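# Bend a rod into an upright arch in board sockets

## Task

Shape the rod into a standing arch so that each of its two ends sits in its own socket on the board.

## Robot and tools

Robot: two arms, left_arm and right_arm, each with a two-finger gripper and a wrist camera. Calibrated bases in the scene frame: left_arm at (-0.023, +0.225, 0) m, quat_wxyz (+1.000, 0, 0, -0.008); right_arm at (+0.010, -0.343, 0) m, quat_wxyz (+1.000, 0, 0, -0.009). A camera stand sits behind the arms. Loose objects may get a brief random shove. Anything that ends up off the table, dropped or left there, fails the task.

Frames: the scene frame has its origin at table-top height, halfway between the nominal bases, +z up, +x out over the table, and left_arm on the +y side (arm names do not match image left/right). Fixed cameras and the table use the scene frame. Each arm's reported hand pose, velocity, target and wrist-camera pose use that arm's own base frame. Every offset you send is along the axes of that arm's current Hand target. The fingers point along the gripper's +z and separate along its y. end_effector_position is the spot between the pads, roughly 1 cm short of the tips. Printed positions and orientations may be off by a few cm, worse when stretched out.

execute_actions(actions, cameras): actions is a list of actions; each action is a table of 1 to 15 rows, one row per 1/30 s control step; a short table repeats its final row to fill 15 steps. Every row is one flat list of 14 numbers, each in [-1, 1], covering both arms even if one is idle: dx, dy, dz, rx, ry, rz, opening for left_arm, then the same seven for right_arm. The six pose numbers are an offset, not a pose: measured from the Hand target as it was when that action began, along its axes. All rows inside one action count from that same start, but the next action starts from the new Hand target, so sending the same offset twice moves twice. Scale: 1.0 equals 0.6 m for dx/dy/dz and 180 degrees for rotation; rx, ry, rz form one rotation vector. opening is absolute: +1 fully open (0.094 m), -1 closed. Sending all six pose zeros re-requests the current Hand target; a 0 opening is a real command, so repeat the gripper's present value to keep it. cameras: list of names, ["all"], or []; images come by default only with an empty actions list, which also reports the scene number and task.

move(target, speed, blend, opening_speed, grip_force, blocking, cameras): target is one 14-number row as above, or a list of up to 15 such rows; every row is an offset from the same starting Hand targets, not from the previous row. Grippers travel straight lines, turning the short way; all paths finish together, last at least 0.5 s and are cut off after 10 s in total. speed: m/s, 0.002 to 2.9, default 0.25 (rotation up to twice that in rad/s), one value or one per target. blend: corner-rounding distance in m for lists; 0 stops at each point. opening_speed: change per second on the -1..1 scale, at least 0.2. grip_force: newtons per pad, 10 to 50, one value or one per arm; it persists; low values close slowly. blocking=false returns after about 0.5 s while motion continues. Moves do not avoid obstacles or the other arm. The result adds a "move:" line with the ending (done, off_target, moving, held, fault) and limits (limits=paced means the sent pose was clipped; limits=held means steps were withheld). done means at rest within 10 mm and 2 degrees.

wait(seconds): 0 to 10 s, arms keep their last command; a running move continues. stop(): brakes a running move. zoom_image(camera, region): camera is cam_head_left, cam_head_right, cam_low, cam_left_wrist or cam_right_wrist; region is [x0, y0, x1, y1] pixels from the top-left, at most 504 wide and high, on that camera's newest image. finished_scene(scene): scene is this scene's integer number (1 to 3); it ends the scene for good, and the arch must remain in place with the robot not holding it.

Results: per arm end_effector_position (m) and end_effector_quat_wxyz, Hand target (base for the next offsets), Tool commands, grip_measured (opening on the command scale; reads up to ~2.5 mm wide when empty, narrower than a squeezed part), Joint positions (last value is opening in m), Joint velocities ("within noise" when still), joint torques (include the arm's own weight; first three wrap at ±28 N m), and, for execute_actions, sampled positions. MOTOR HOT appears at 75 °C; OVER-TEMPERATURE FAULT at 90 °C folds that arm out of use.

Cautions: each step clips commanded orientation to within 40 degrees of the measured one. Grippers sag, stop short or tilt, especially far out; check pose after each move and correct tilt. If an arm settles short, send the remaining distance as an offset. A blocked arm keeps pushing; command its target back beyond the gripper to release. Avoid paths near an arm's own base, any contact between the two arms or grippers, fast impacts, hard presses, and long stretched holds (heat). Close slowly on parts that may deform; to release, command an opening well above grip_measured; don't let go of moving parts. Joint ranges (rad): waist -2.618 to 3.054, shoulder 0.000 to 3.142, elbow 0.000 to 3.142 (straight at 2.901), wrist pitch -1.571 to 1.571, wrist yaw -1.571 to 1.571, wrist roll -2.094 to 2.094.

Each tool is called after "Request:" as name([rows], argument=value, ...), one row to a line, values as JSON.

## Session

Request:
execute_actions(actions=[])

Scene clock: 0.00 s.
left_arm: end_effector_position=(+0.3938, -0.0067, +0.1064) grip_measured=+1.000 end_effector_quat_wxyz=(+0.590, -0.018, +0.806, +0.038) | right_arm: end_effector_position=(+0.3982, -0.0312, +0.0827) grip_measured=+1.000 end_effector_quat_wxyz=(+0.555, +0.026, +0.831, -0.027)
Joint positions: left_arm=[-0.092 1.493 0.367 0.816 -0.171 -0.012 0.094] | right_arm=[-0.077 1.558 0.402 0.764 0.004 -0.016 0.094]
Joint velocities: within noise
Joint torques (N m): no reading
Heat: left arm: 31 °C; right arm: 27 °C.
Hand target: left_arm +0.3961, -0.0061, +0.1127; +0.598, -0.022, +0.801, +0.038 | right_arm +0.4014, -0.0306, +0.0902; +0.565, +0.023, +0.825, -0.027
Tool commands: left_gripper/opening=+1.0 right_gripper/opening=+1.0

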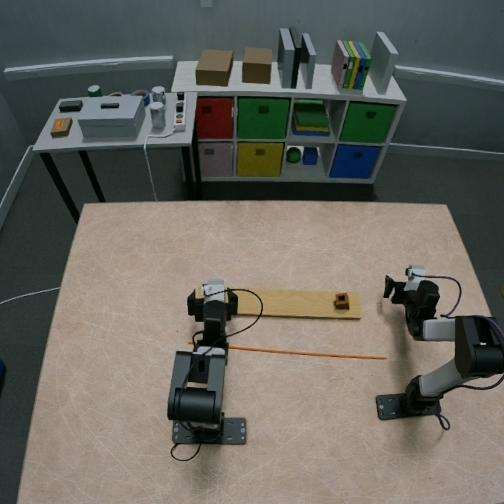

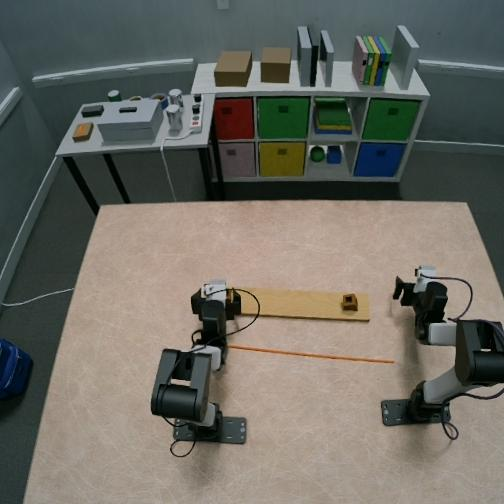

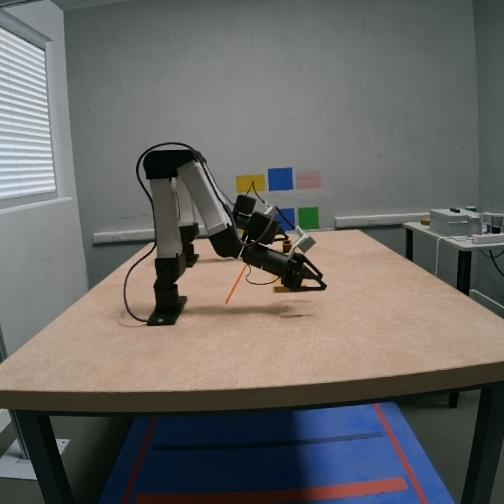

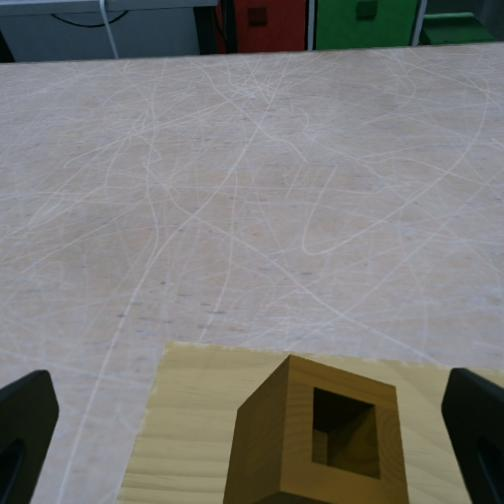

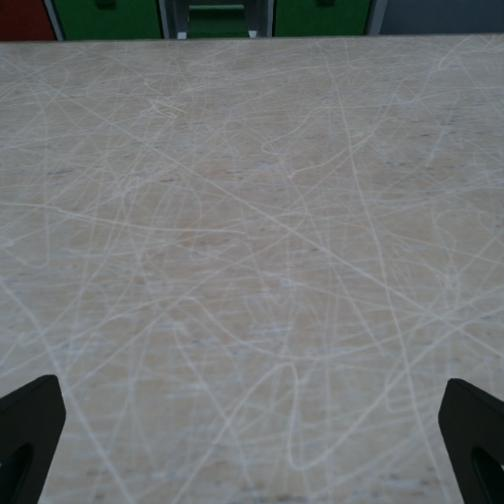

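Request:
move(target=[-0.0445, -0.0282, -0.1312, 0.0272, 0.2971, 0.0100, 1, -0.0457, 0.2033, -0.2148, -0.0201, 0.2711, -0.0118, 1], speed=0.3, cameras=["cam_left_wrist", "cam_right_wrist"])

Scene clock: 12.97 s.
left_arm: end_effector_position=(+0.3269, -0.0263, +0.1534) grip_measured=+1.000 end_effector_quat_wxyz=(+0.173, +0.006, +0.985, +0.006) | right_arm: end_effector_position=(+0.3000, +0.0970, +0.1572) grip_measured=+1.000 end_effector_quat_wxyz=(+0.181, -0.005, +0.983, -0.003)
Joint positions: left_arm=[-0.105 1.464 1.266 -1.027 -0.046 -0.084 0.094] | right_arm=[0.39 1.422 1.241 -1.052 0.14 0.355 0.094]
Joint torques (N m): left_arm=[-1.03 -4 12.04 0.68 0.14 -0.26] | right_arm=[0.05 -5.15 9.63 0.7 -0.03 0.09]
Heat: left arm: 32 °C; right arm: 29 °C.
Hand target: left_arm +0.3299, -0.0301, +0.1600; +0.173, +0.000, +0.985, +0.000 | right_arm +0.2996, +0.0999, +0.1599; +0.174, +0.000, +0.985, +0.000
Off the commanded pose: left_arm 0.008 m, 1 deg | right_arm 0.004 m, 1 deg.
move: done
Images, in order (width x height): cam_left_wrist 504x504, cam_right_wrist 504x504.

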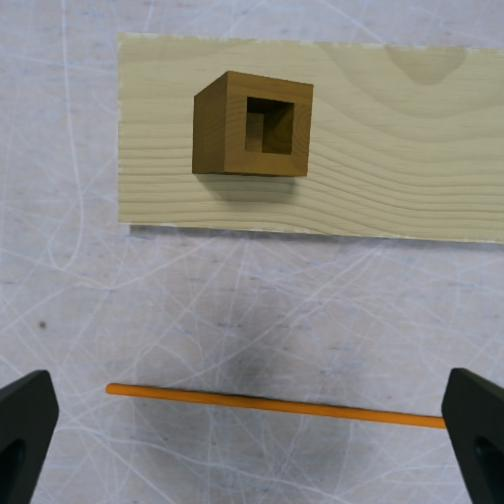

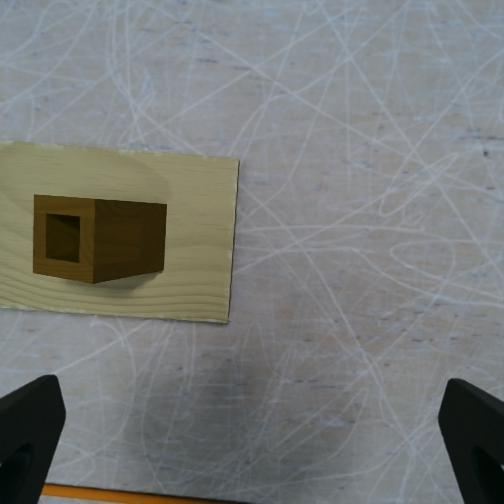

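Request:
move([
  [0.1697, 0.0598, 0.1157, 0.0935, 0.0836, 0.5303, 1, 0.2537, 0.0335, 0.0848, -0.0809, 0.0910, -0.4580, 1],
  [0.1977, 0.0598, 0.1923, 0.0935, 0.0836, 0.5303, 1, 0.2833, 0.0335, 0.1662, -0.0809, 0.0910, -0.4580, 1],
], speed=[0.28, 0.07], blend=[0.01, 0], cameras=["all"])

Request:
zoom_image(camera="cam_head_right", region=[180, 260, 420, 380])

Request:
zoom_image(camera="cam_low", region=[190, 230, 310, 320])

Scene clock: 79.33 s.
left_arm: end_effector_position=(+0.2589, +0.0039, +0.0201) grip_measured=+1.000 end_effector_quat_wxyz=(+0.003, +0.740, +0.673, +0.000) | right_arm: end_effector_position=(+0.1677, +0.1108, +0.0158) grip_measured=+1.000 end_effector_quat_wxyz=(-0.019, -0.657, +0.754, -0.006)
Joint positions: left_arm=[0.018 1.611 0.923 -0.879 0.005 1.684 0.094] | right_arm=[0.597 1.432 0.735 -0.909 0.016 -0.837 0.094]
Joint torques (N m): left_arm=[-0.16 -3.79 4.88 0.44 0 0.12] | right_arm=[0.18 -3.43 4.22 0.93 -0.18 -0.11]
Heat: left arm: 32 °C; right arm: 36 °C.
Hand target: left_arm +0.2577, +0.0058, +0.0109; -0.001, +0.746, +0.666, +0.000 | right_arm +0.1740, +0.1199, +0.0081; +0.000, -0.665, +0.747, +0.000
Off the commanded pose: left_arm 0.009 m, 1 deg | right_arm 0.014 m, 3 deg.
move: off_target (right_arm)

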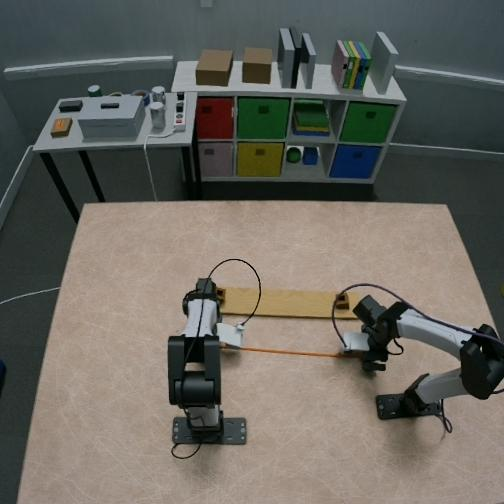

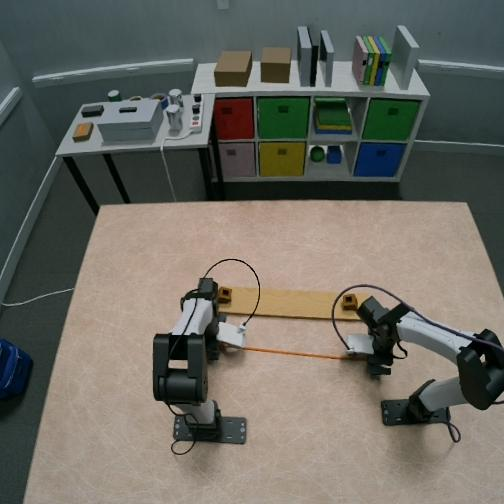

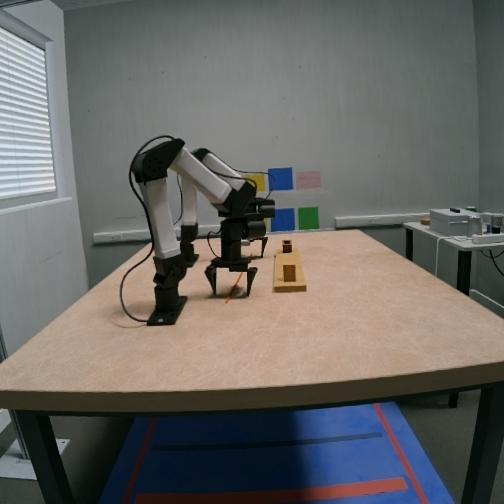

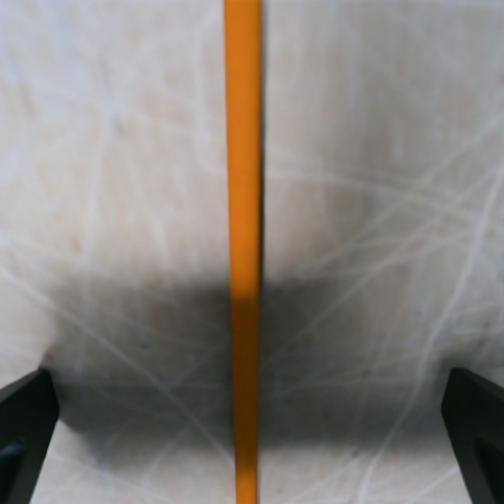

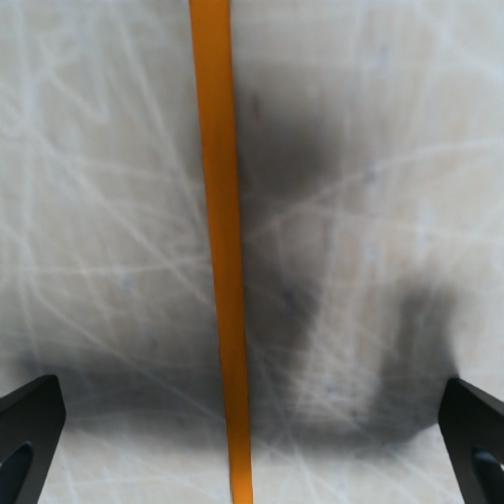

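Scaled by 2.100.

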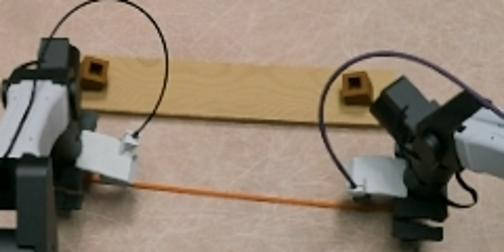

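Scaled by 4.200.

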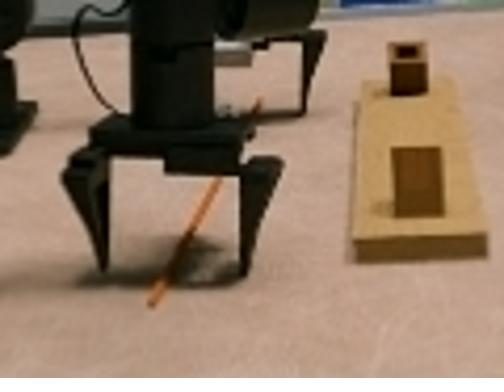

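Request:
move(target=[0, 0, 0, 0, 0, 0, -1, 0, 0, 0, 0, 0, 0, -1], opening_speed=1.0)

Scene clock: 92.60 s.
left_arm: end_effector_position=(+0.2622, +0.0039, +0.0187) grip_measured=-0.921 end_effector_quat_wxyz=(+0.007, +0.740, +0.673, +0.004) | right_arm: end_effector_position=(+0.1773, +0.1173, +0.0140) grip_measured=-0.914 end_effector_quat_wxyz=(+0.004, -0.662, +0.749, -0.008)
Joint positions: left_arm=[0.018 1.615 0.921 -0.861 0.005 1.684 0.004] | right_arm=[0.597 1.437 0.732 -0.856 0.016 -0.85 0.004]
Joint torques (N m): left_arm=[-0.14 -4.12 5.11 0.27 -0.02 0.12] | right_arm=[0.16 -3.75 4.55 0.51 -0.2 -0.07]
Heat: left arm: 32 °C; right arm: 34 °C.
Hand target: left_arm +0.2577, +0.0058, +0.0109; +0.000, +0.746, +0.666, +0.000 | right_arm +0.1740, +0.1199, +0.0080; -0.001, -0.665, +0.747, +0.000
Off the commanded pose: left_arm 0.009 m, 1 deg | right_arm 0.007 m, 1 deg.
move: done

Request:
move([
  [0, 0, -0.0833, 0, 0, 0, -1, 0, 0, -0.0833, 0, 0, 0, -1],
  [-0.0012, 0.0793, -0.2333, -0.1944, 0, 0, -1, -0.0025, -0.0783, -0.2333, 0.1944, 0, 0, -1],
  [-0.0137, 0.1492, -0.2833, -0.1974, -0.1589, -0.0578, -1, -0.0290, -0.1470, -0.2833, 0.1749, -0.1643, 0.0364, -1],
  [-0.0418, 0.1948, -0.3000, -0.1930, -0.2917, -0.1061, -1, -0.0890, -0.1922, -0.3000, 0.1514, -0.3001, 0.0665, -1],
  [-0.0700, 0.2237, -0.3000, -0.1846, -0.3978, -0.1448, -1, -0.1488, -0.2205, -0.3000, 0.1273, -0.4101, 0.0909, -1],
  [-0.0805, 0.2405, -0.2585, -0.1804, -0.4354, -0.1585, -1, -0.1710, -0.2372, -0.2633, 0.1180, -0.4481, 0.0993, -1],
], speed=0.17, blend=[0.02, 0.02, 0.02, 0.02, 0.01, 0], cameras=["all"])

Request:
zoom_image(camera="cam_right_wrist", region=[0, 80, 220, 300])

Request:
zoom_image(camera="cam_low", region=[240, 180, 340, 300])

Request:
zoom_image(camera="cam_head_right", region=[330, 270, 370, 310])

Request:
zoom_image(camera="cam_head_right", region=[205, 270, 245, 310])

Scene clock: 154.23 s.
left_arm: end_effector_position=(+0.4076, -0.0390, +0.1693) grip_measured=-0.921 end_effector_quat_wxyz=(+0.609, +0.373, +0.657, -0.242) | right_arm: end_effector_position=(+0.3381, +0.1890, +0.1532) grip_measured=-0.914 end_effector_quat_wxyz=(+0.578, -0.363, +0.680, +0.266)
Joint positions: left_arm=[0.308 1.672 0.771 0.524 1.177 0.488 0.004] | right_arm=[0.222 1.431 0.447 0.736 -0.684 -0.217 0.004]
Joint torques (N m): left_arm=[-2.86 -4.93 5.75 1.94 0.95 -0.48] | right_arm=[1.89 -4.67 5.61 2.75 -0.93 0.17]
Heat: left arm: 32 °C; right arm: 32 °C.
Hand target: left_arm +0.3958, -0.0586, +0.1658; +0.601, +0.380, +0.641, -0.290 | right_arm +0.3273, +0.2055, +0.1658; +0.590, -0.383, +0.644, +0.300
Off the commanded pose: left_arm 0.023 m, 6 deg | right_arm 0.024 m, 6 deg.
move: off_target (left_arm, right_arm)

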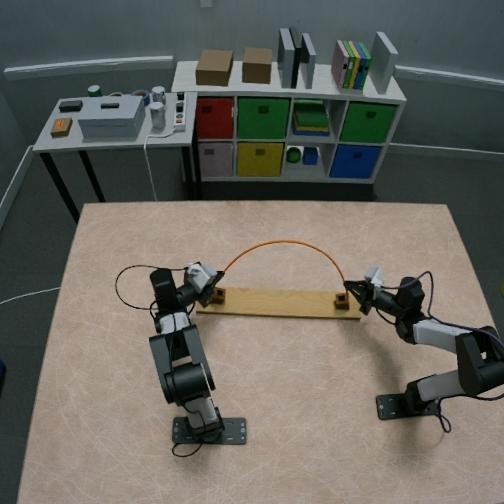

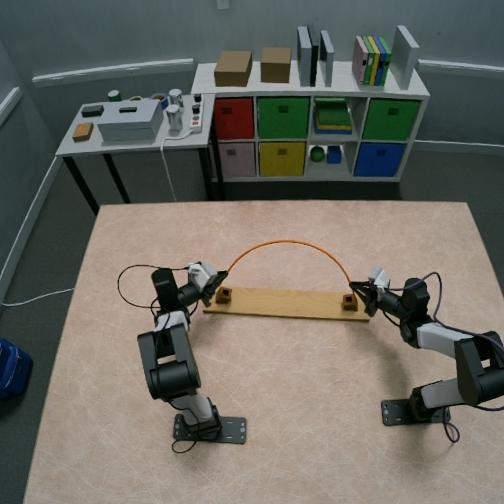

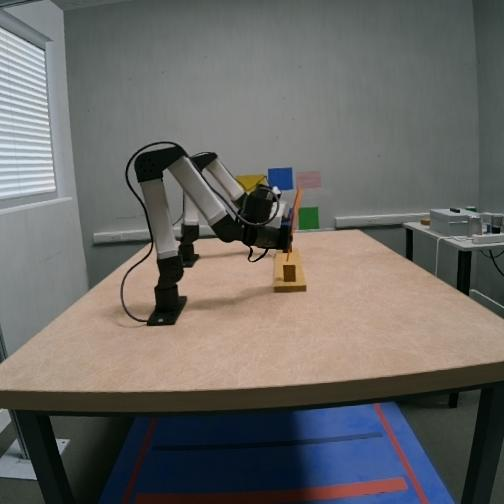

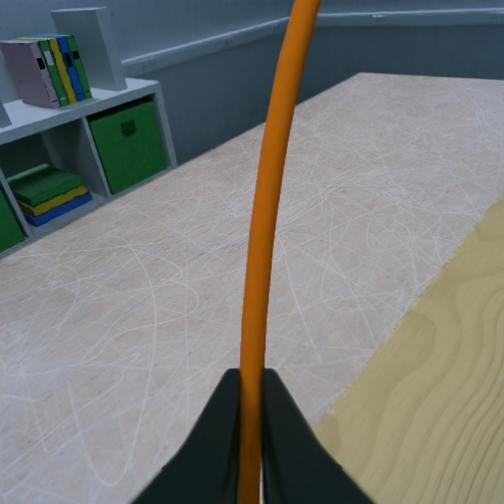

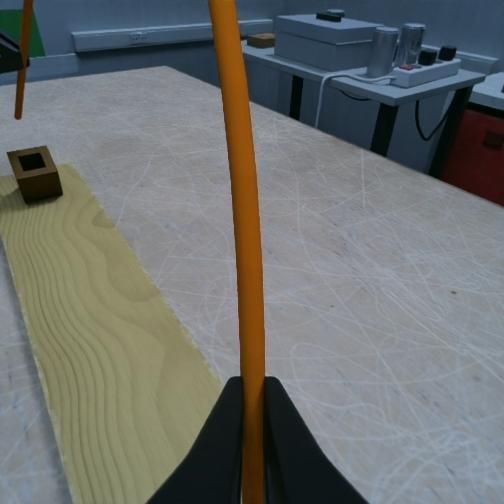

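Scaled by 2.291.

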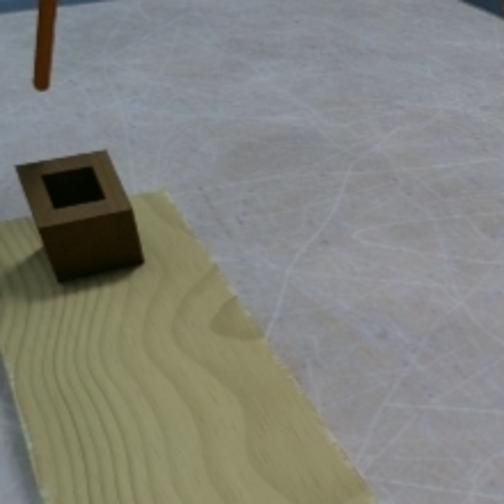

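Scaled by 4.200.

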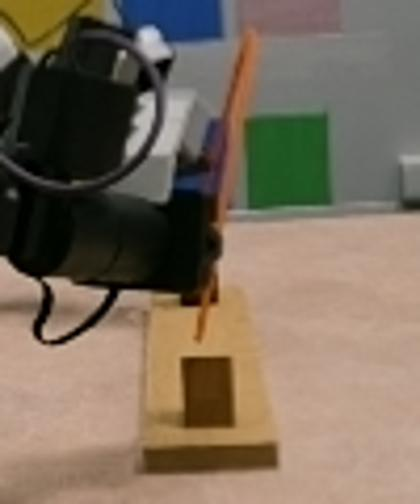

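Scaled by 12.600.

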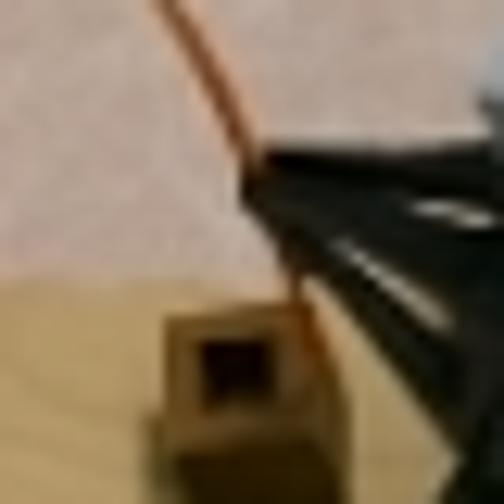

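Scaled by 12.600.

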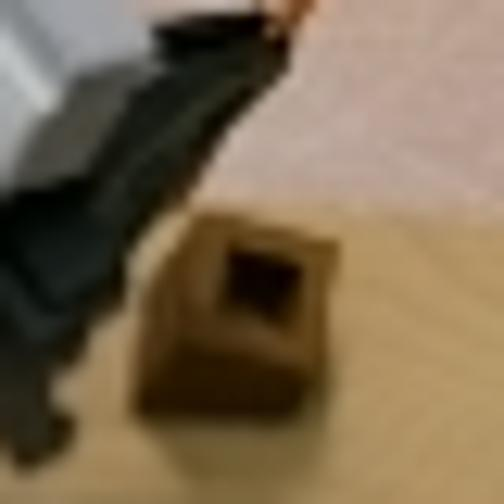

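Request:
move(target=[0.0187, -0.0034, 0.011, -0.0046, -0.0181, 0.0276, -1, -0.0028, 0.0077, 0.0185, 0.0046, -0.0176, -0.0279, -1], speed=0.08, cameras=["all"])

Scene clock: 252.23 s.
left_arm: end_effector_position=(+0.4108, -0.0414, +0.1584) grip_measured=-0.921 end_effector_quat_wxyz=(+0.643, +0.378, +0.625, -0.227) | right_arm: end_effector_position=(+0.3379, +0.2031, +0.1533) grip_measured=-0.914 end_effector_quat_wxyz=(+0.605, -0.377, +0.649, +0.264)
Joint positions: left_arm=[0.299 1.777 0.694 0.903 1.177 0.371 0.004] | right_arm=[0.265 1.513 0.423 0.927 -0.667 -0.217 0.004]
Joint torques (N m): left_arm=[-3.54 -5.22 4.93 2.03 0.74 -0.39] | right_arm=[2.4 -5 5.35 2.78 -0.49 -0.04]
Heat: left arm: 33 °C; right arm: 41 °C.
Hand target: left_arm +0.3979, -0.0636, +0.1539; +0.633, +0.395, +0.608, -0.270 | right_arm +0.3293, +0.2175, +0.1658; +0.623, -0.398, +0.612, +0.280
Off the commanded pose: left_arm 0.026 m, 6 deg | right_arm 0.021 m, 6 deg.
move: off_target (left_arm, right_arm)

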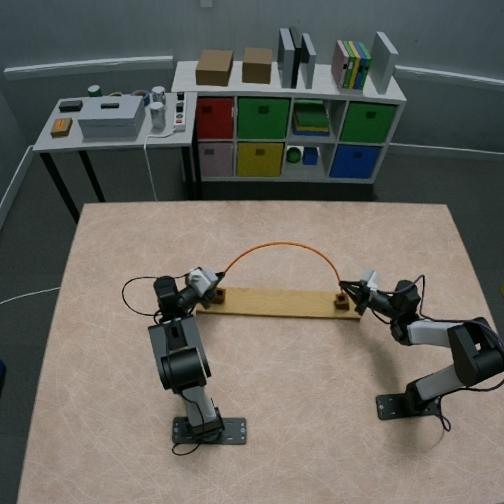

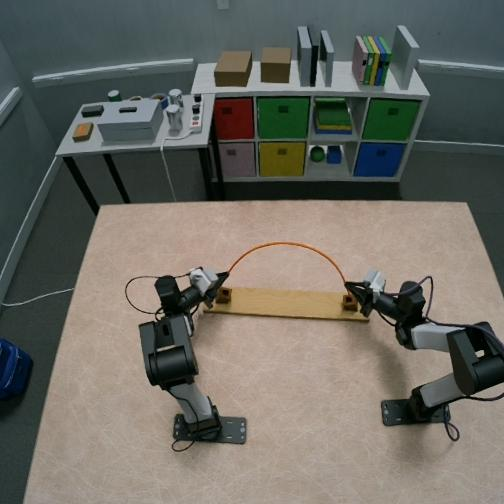

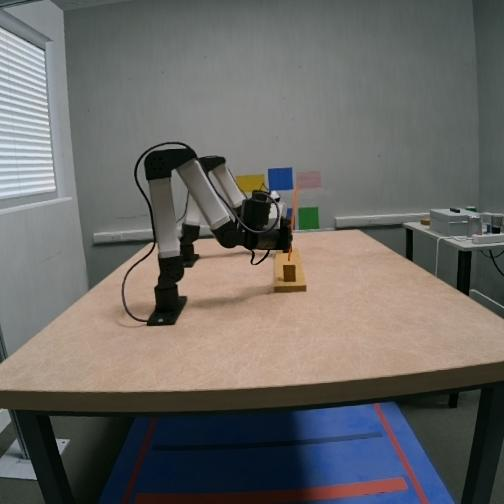

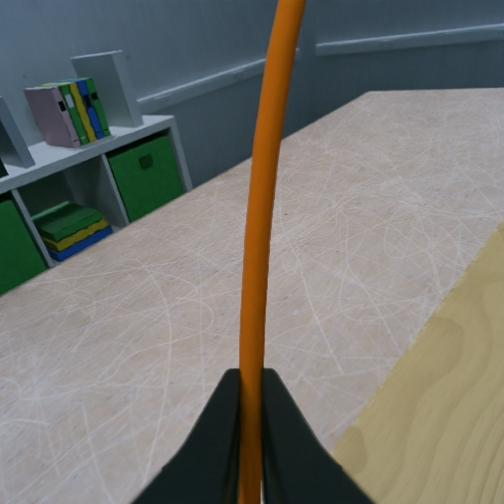

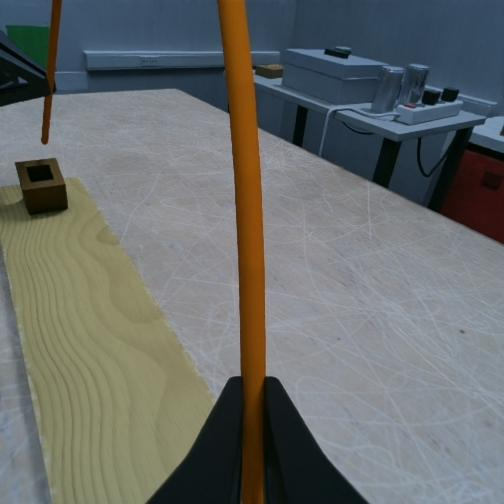

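Request:
zoom_image(camera="cam_right_wrist", region=[0, 80, 140, 220])

Request:
zoom_image(camera="cam_low", region=[240, 180, 340, 300])

Request:
zoom_image(camera="cam_head_right", region=[200, 265, 250, 315])

Request:
zoom_image(camera="cam_head_right", region=[325, 270, 375, 320])

Scaled by 3.600.

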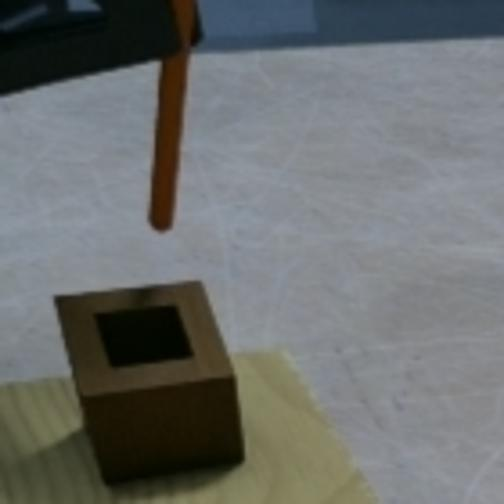

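Scaled by 4.200.

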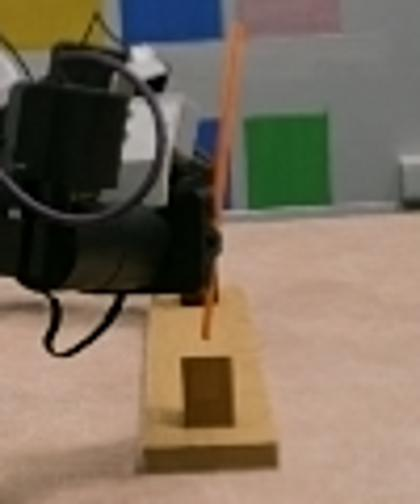

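Scaled by 10.080.

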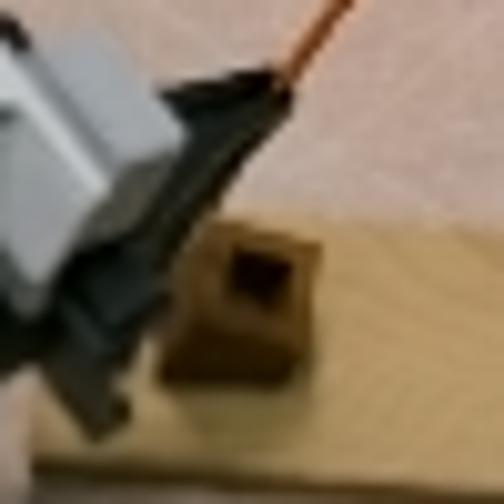

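Scaled by 10.080.

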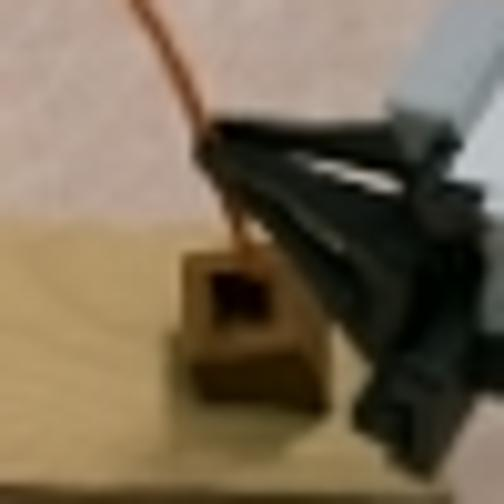

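Request:
zoom_image(camera="cam_left_wrist", region=[200, 0, 340, 140])

Request:
zoom_image(camera="cam_left_wrist", region=[180, 240, 320, 380])

Request:
zoom_image(camera="cam_right_wrist", region=[180, 240, 320, 380])

Request:
zoom_image(camera="cam_right_wrist", region=[170, 0, 310, 140])

Scaled by 3.600.

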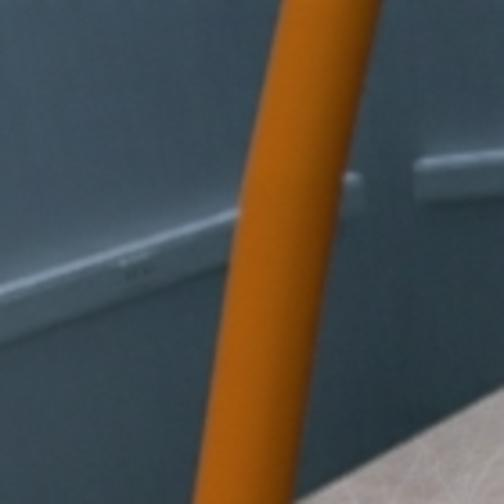

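Scaled by 3.600.

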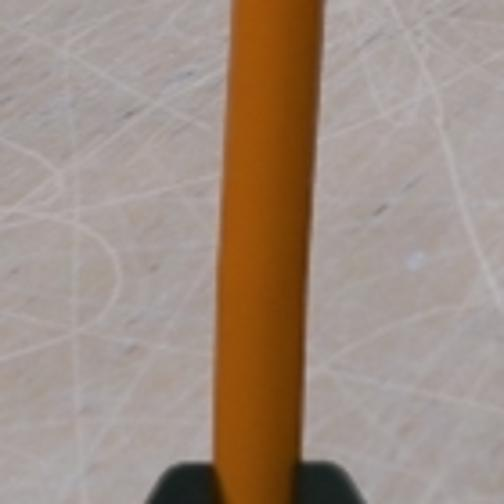

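Scaled by 3.600.

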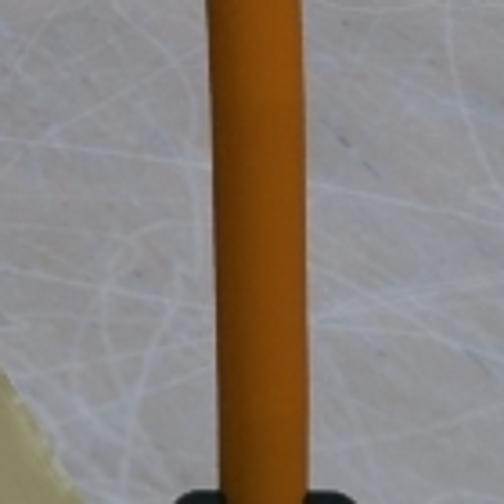

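Scaled by 3.600.

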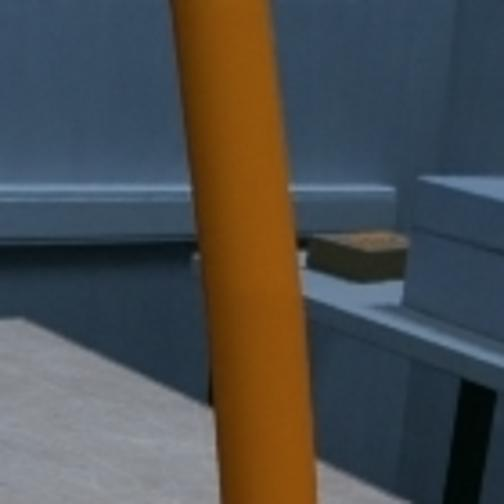

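Request:
move(target=[0.0136, -0.0211, -0.0075, -0.0031, -0.0120, 0.0184, -1, -0.0002, 0.0014, -0.0009, 0.0023, -0.0088, -0.0140, -1], speed=0.08, cameras=["all"])

Request:
zoom_image(camera="cam_right_wrist", region=[0, 80, 140, 220])

Request:
zoom_image(camera="cam_low", region=[240, 180, 340, 300])

Request:
zoom_image(camera="cam_head_right", region=[325, 270, 375, 320])

Request:
zoom_image(camera="cam_head_left", region=[195, 265, 245, 315])

Scene clock: 568.93 s.
left_arm: end_effector_position=(+0.4005, -0.0445, +0.1474) grip_measured=-0.921 end_effector_quat_wxyz=(+0.663, +0.383, +0.606, -0.216) | right_arm: end_effector_position=(+0.3385, +0.2024, +0.1540) grip_measured=-0.914 end_effector_quat_wxyz=(+0.623, -0.383, +0.633, +0.252)
Joint positions: left_arm=[0.299 1.841 0.612 1.159 1.177 0.313 0.004] | right_arm=[0.265 1.545 0.404 1.019 -0.661 -0.235 0.004]
Joint torques (N m): left_arm=[-3.12 -5.12 4.11 2.09 0.74 -0.33] | right_arm=[2.54 -5.07 5.15 2.75 -0.5 -0.06]
Heat: left arm: 34 °C; right arm: 63 °C.
Hand target: left_arm +0.3858, -0.0656, +0.1439; +0.654, +0.404, +0.586, -0.256 | right_arm +0.3283, +0.2175, +0.1659; +0.639, -0.406, +0.596, +0.269
Off the commanded pose: left_arm 0.026 m, 6 deg | right_arm 0.022 m, 6 deg.
move: off_target (left_arm, right_arm)

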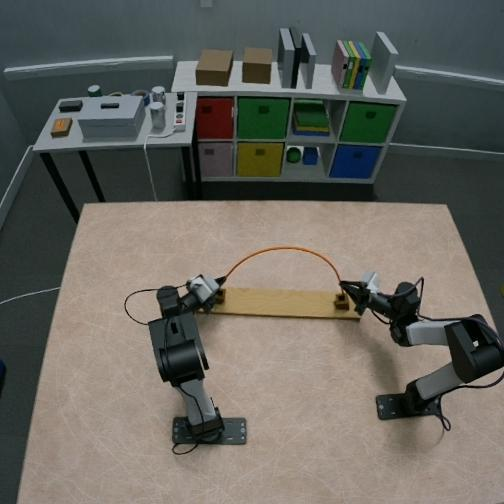

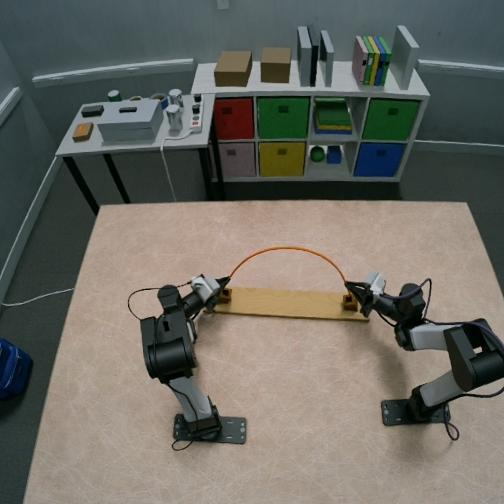

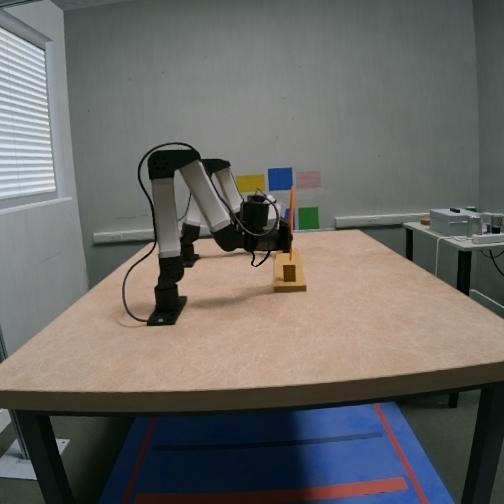

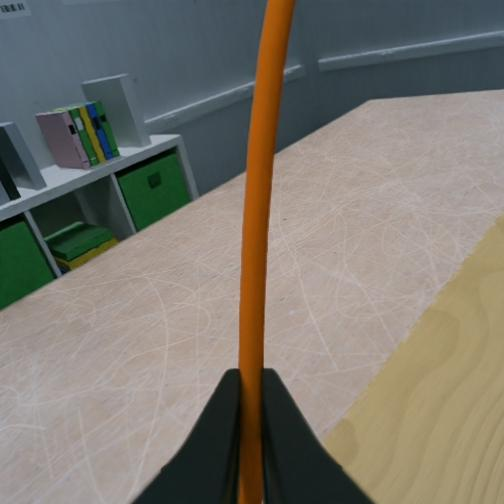

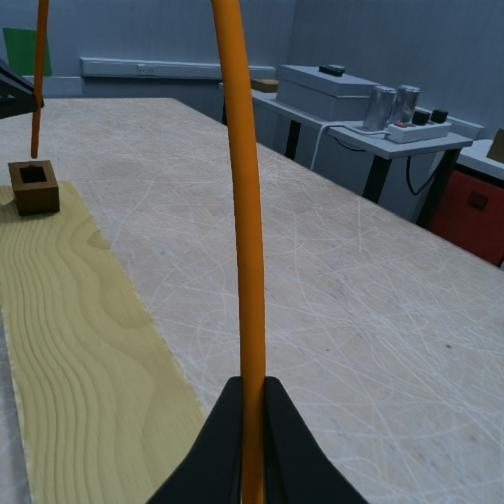

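Scaled by 3.600.

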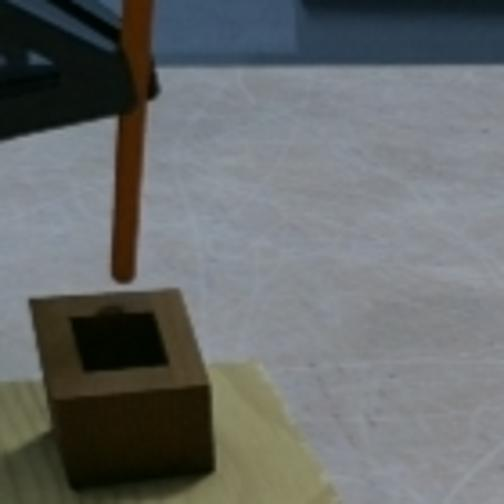

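Scaled by 4.200.

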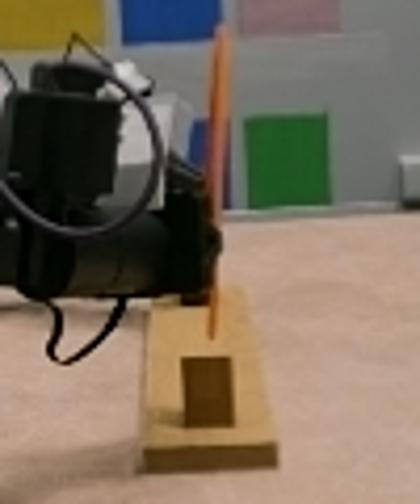

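Scaled by 10.080.

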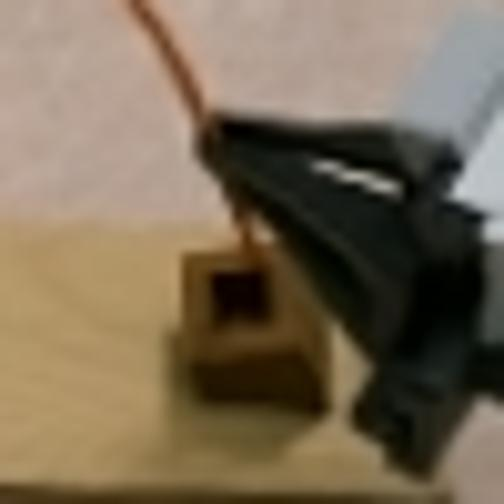

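Scaled by 10.080.

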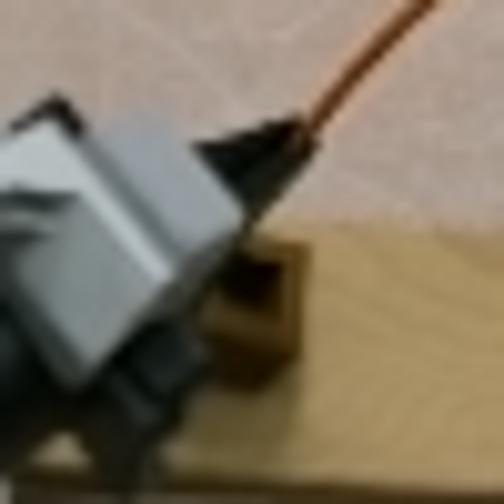

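Request:
move(target=[0.0484, -0.0128, -0.0063, 0, 0, 0, -1, 0.0461, 0.0079, -0.0033, 0, 0, 0, -1], speed=0.08, cameras=["all"])

Request:
zoom_image(camera="cam_right_wrist", region=[0, 80, 140, 220])

Request:
zoom_image(camera="cam_low", region=[240, 180, 340, 300])

Request:
zoom_image(camera="cam_head_right", region=[325, 270, 375, 320])

Scene clock: 587.10 s.
left_arm: end_effector_position=(+0.3948, -0.0481, +0.1241) grip_measured=-0.921 end_effector_quat_wxyz=(+0.674, +0.397, +0.585, -0.213) | right_arm: end_effector_position=(+0.3367, +0.2019, +0.1253) grip_measured=-0.914 end_effector_quat_wxyz=(+0.623, -0.385, +0.633, +0.250)
Joint positions: left_arm=[0.299 1.983 0.582 1.402 1.202 0.29 0.004] | right_arm=[0.265 1.693 0.359 1.21 -0.661 -0.241 0.004]
Joint torques (N m): left_arm=[-2.21 -5.45 3.41 1.48 0.56 -0.28] | right_arm=[1.54 -5.52 4.45 2.74 -0.62 -0.01]
Heat: left arm: 35 °C; right arm: 63 °C.
Hand target: left_arm +0.3828, -0.0627, +0.1139; +0.654, +0.404, +0.586, -0.256 | right_arm +0.3273, +0.2145, +0.1378; +0.639, -0.406, +0.596, +0.269
Off the commanded pose: left_arm 0.021 m, 5 deg | right_arm 0.020 m, 6 deg.
move: off_target (left_arm, right_arm)

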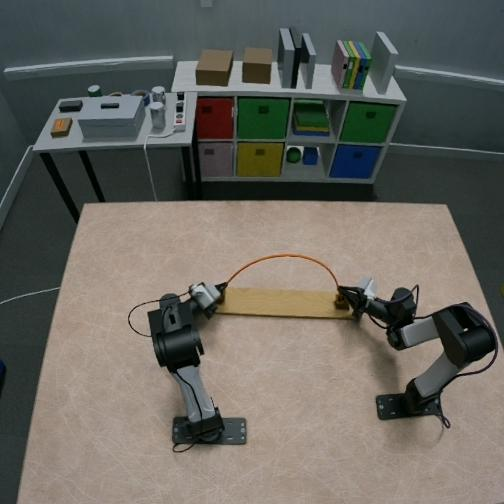

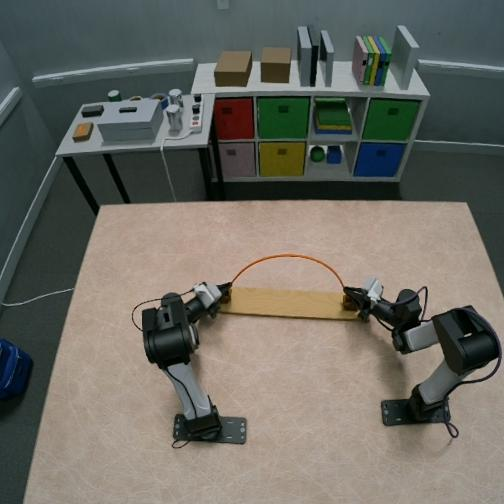

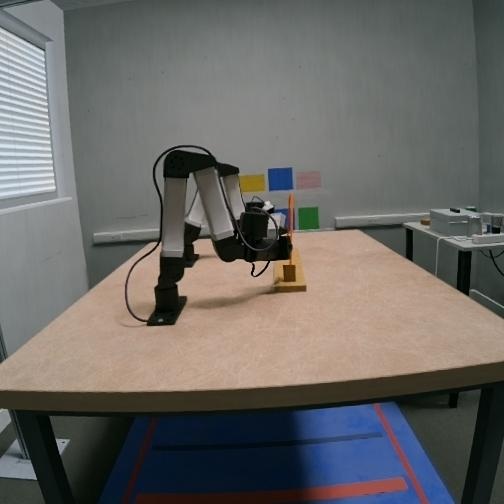

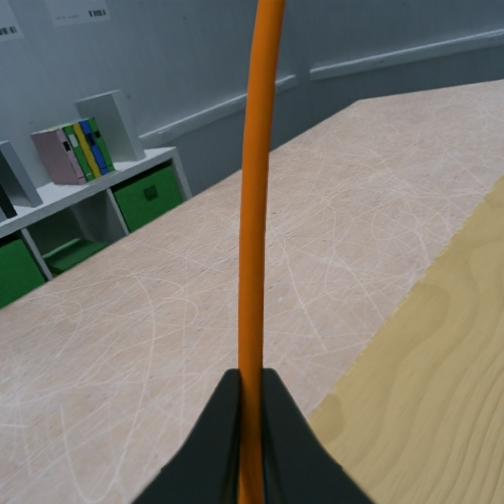

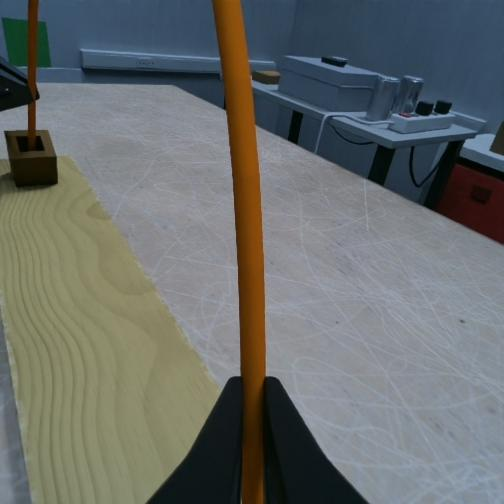

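Scaled by 3.600.

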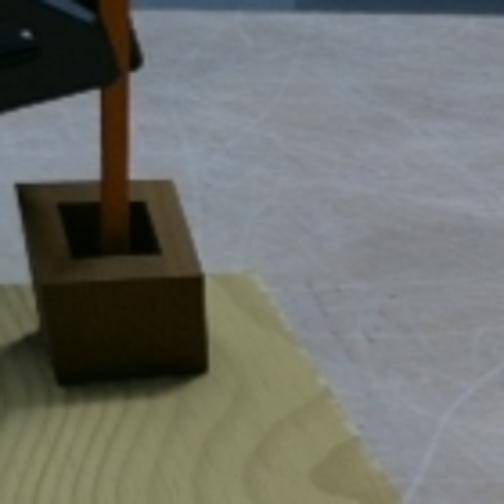

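Scaled by 4.200.

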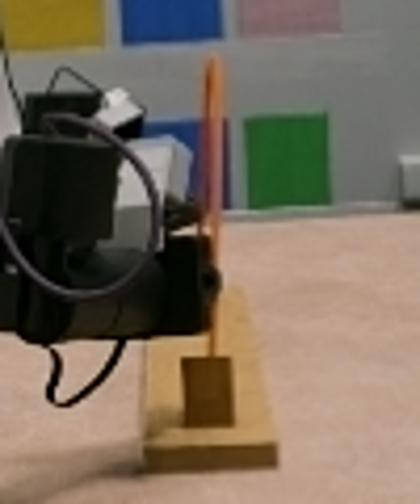

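Scaled by 10.080.

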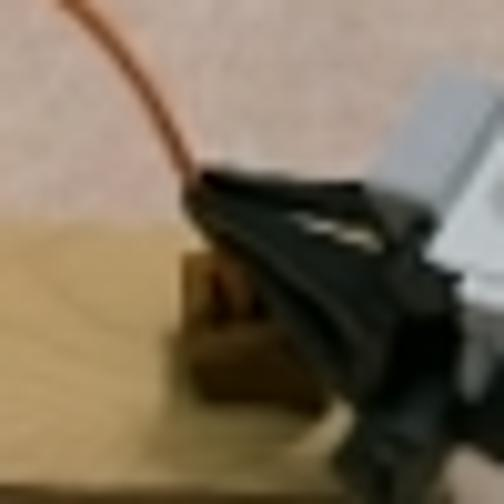

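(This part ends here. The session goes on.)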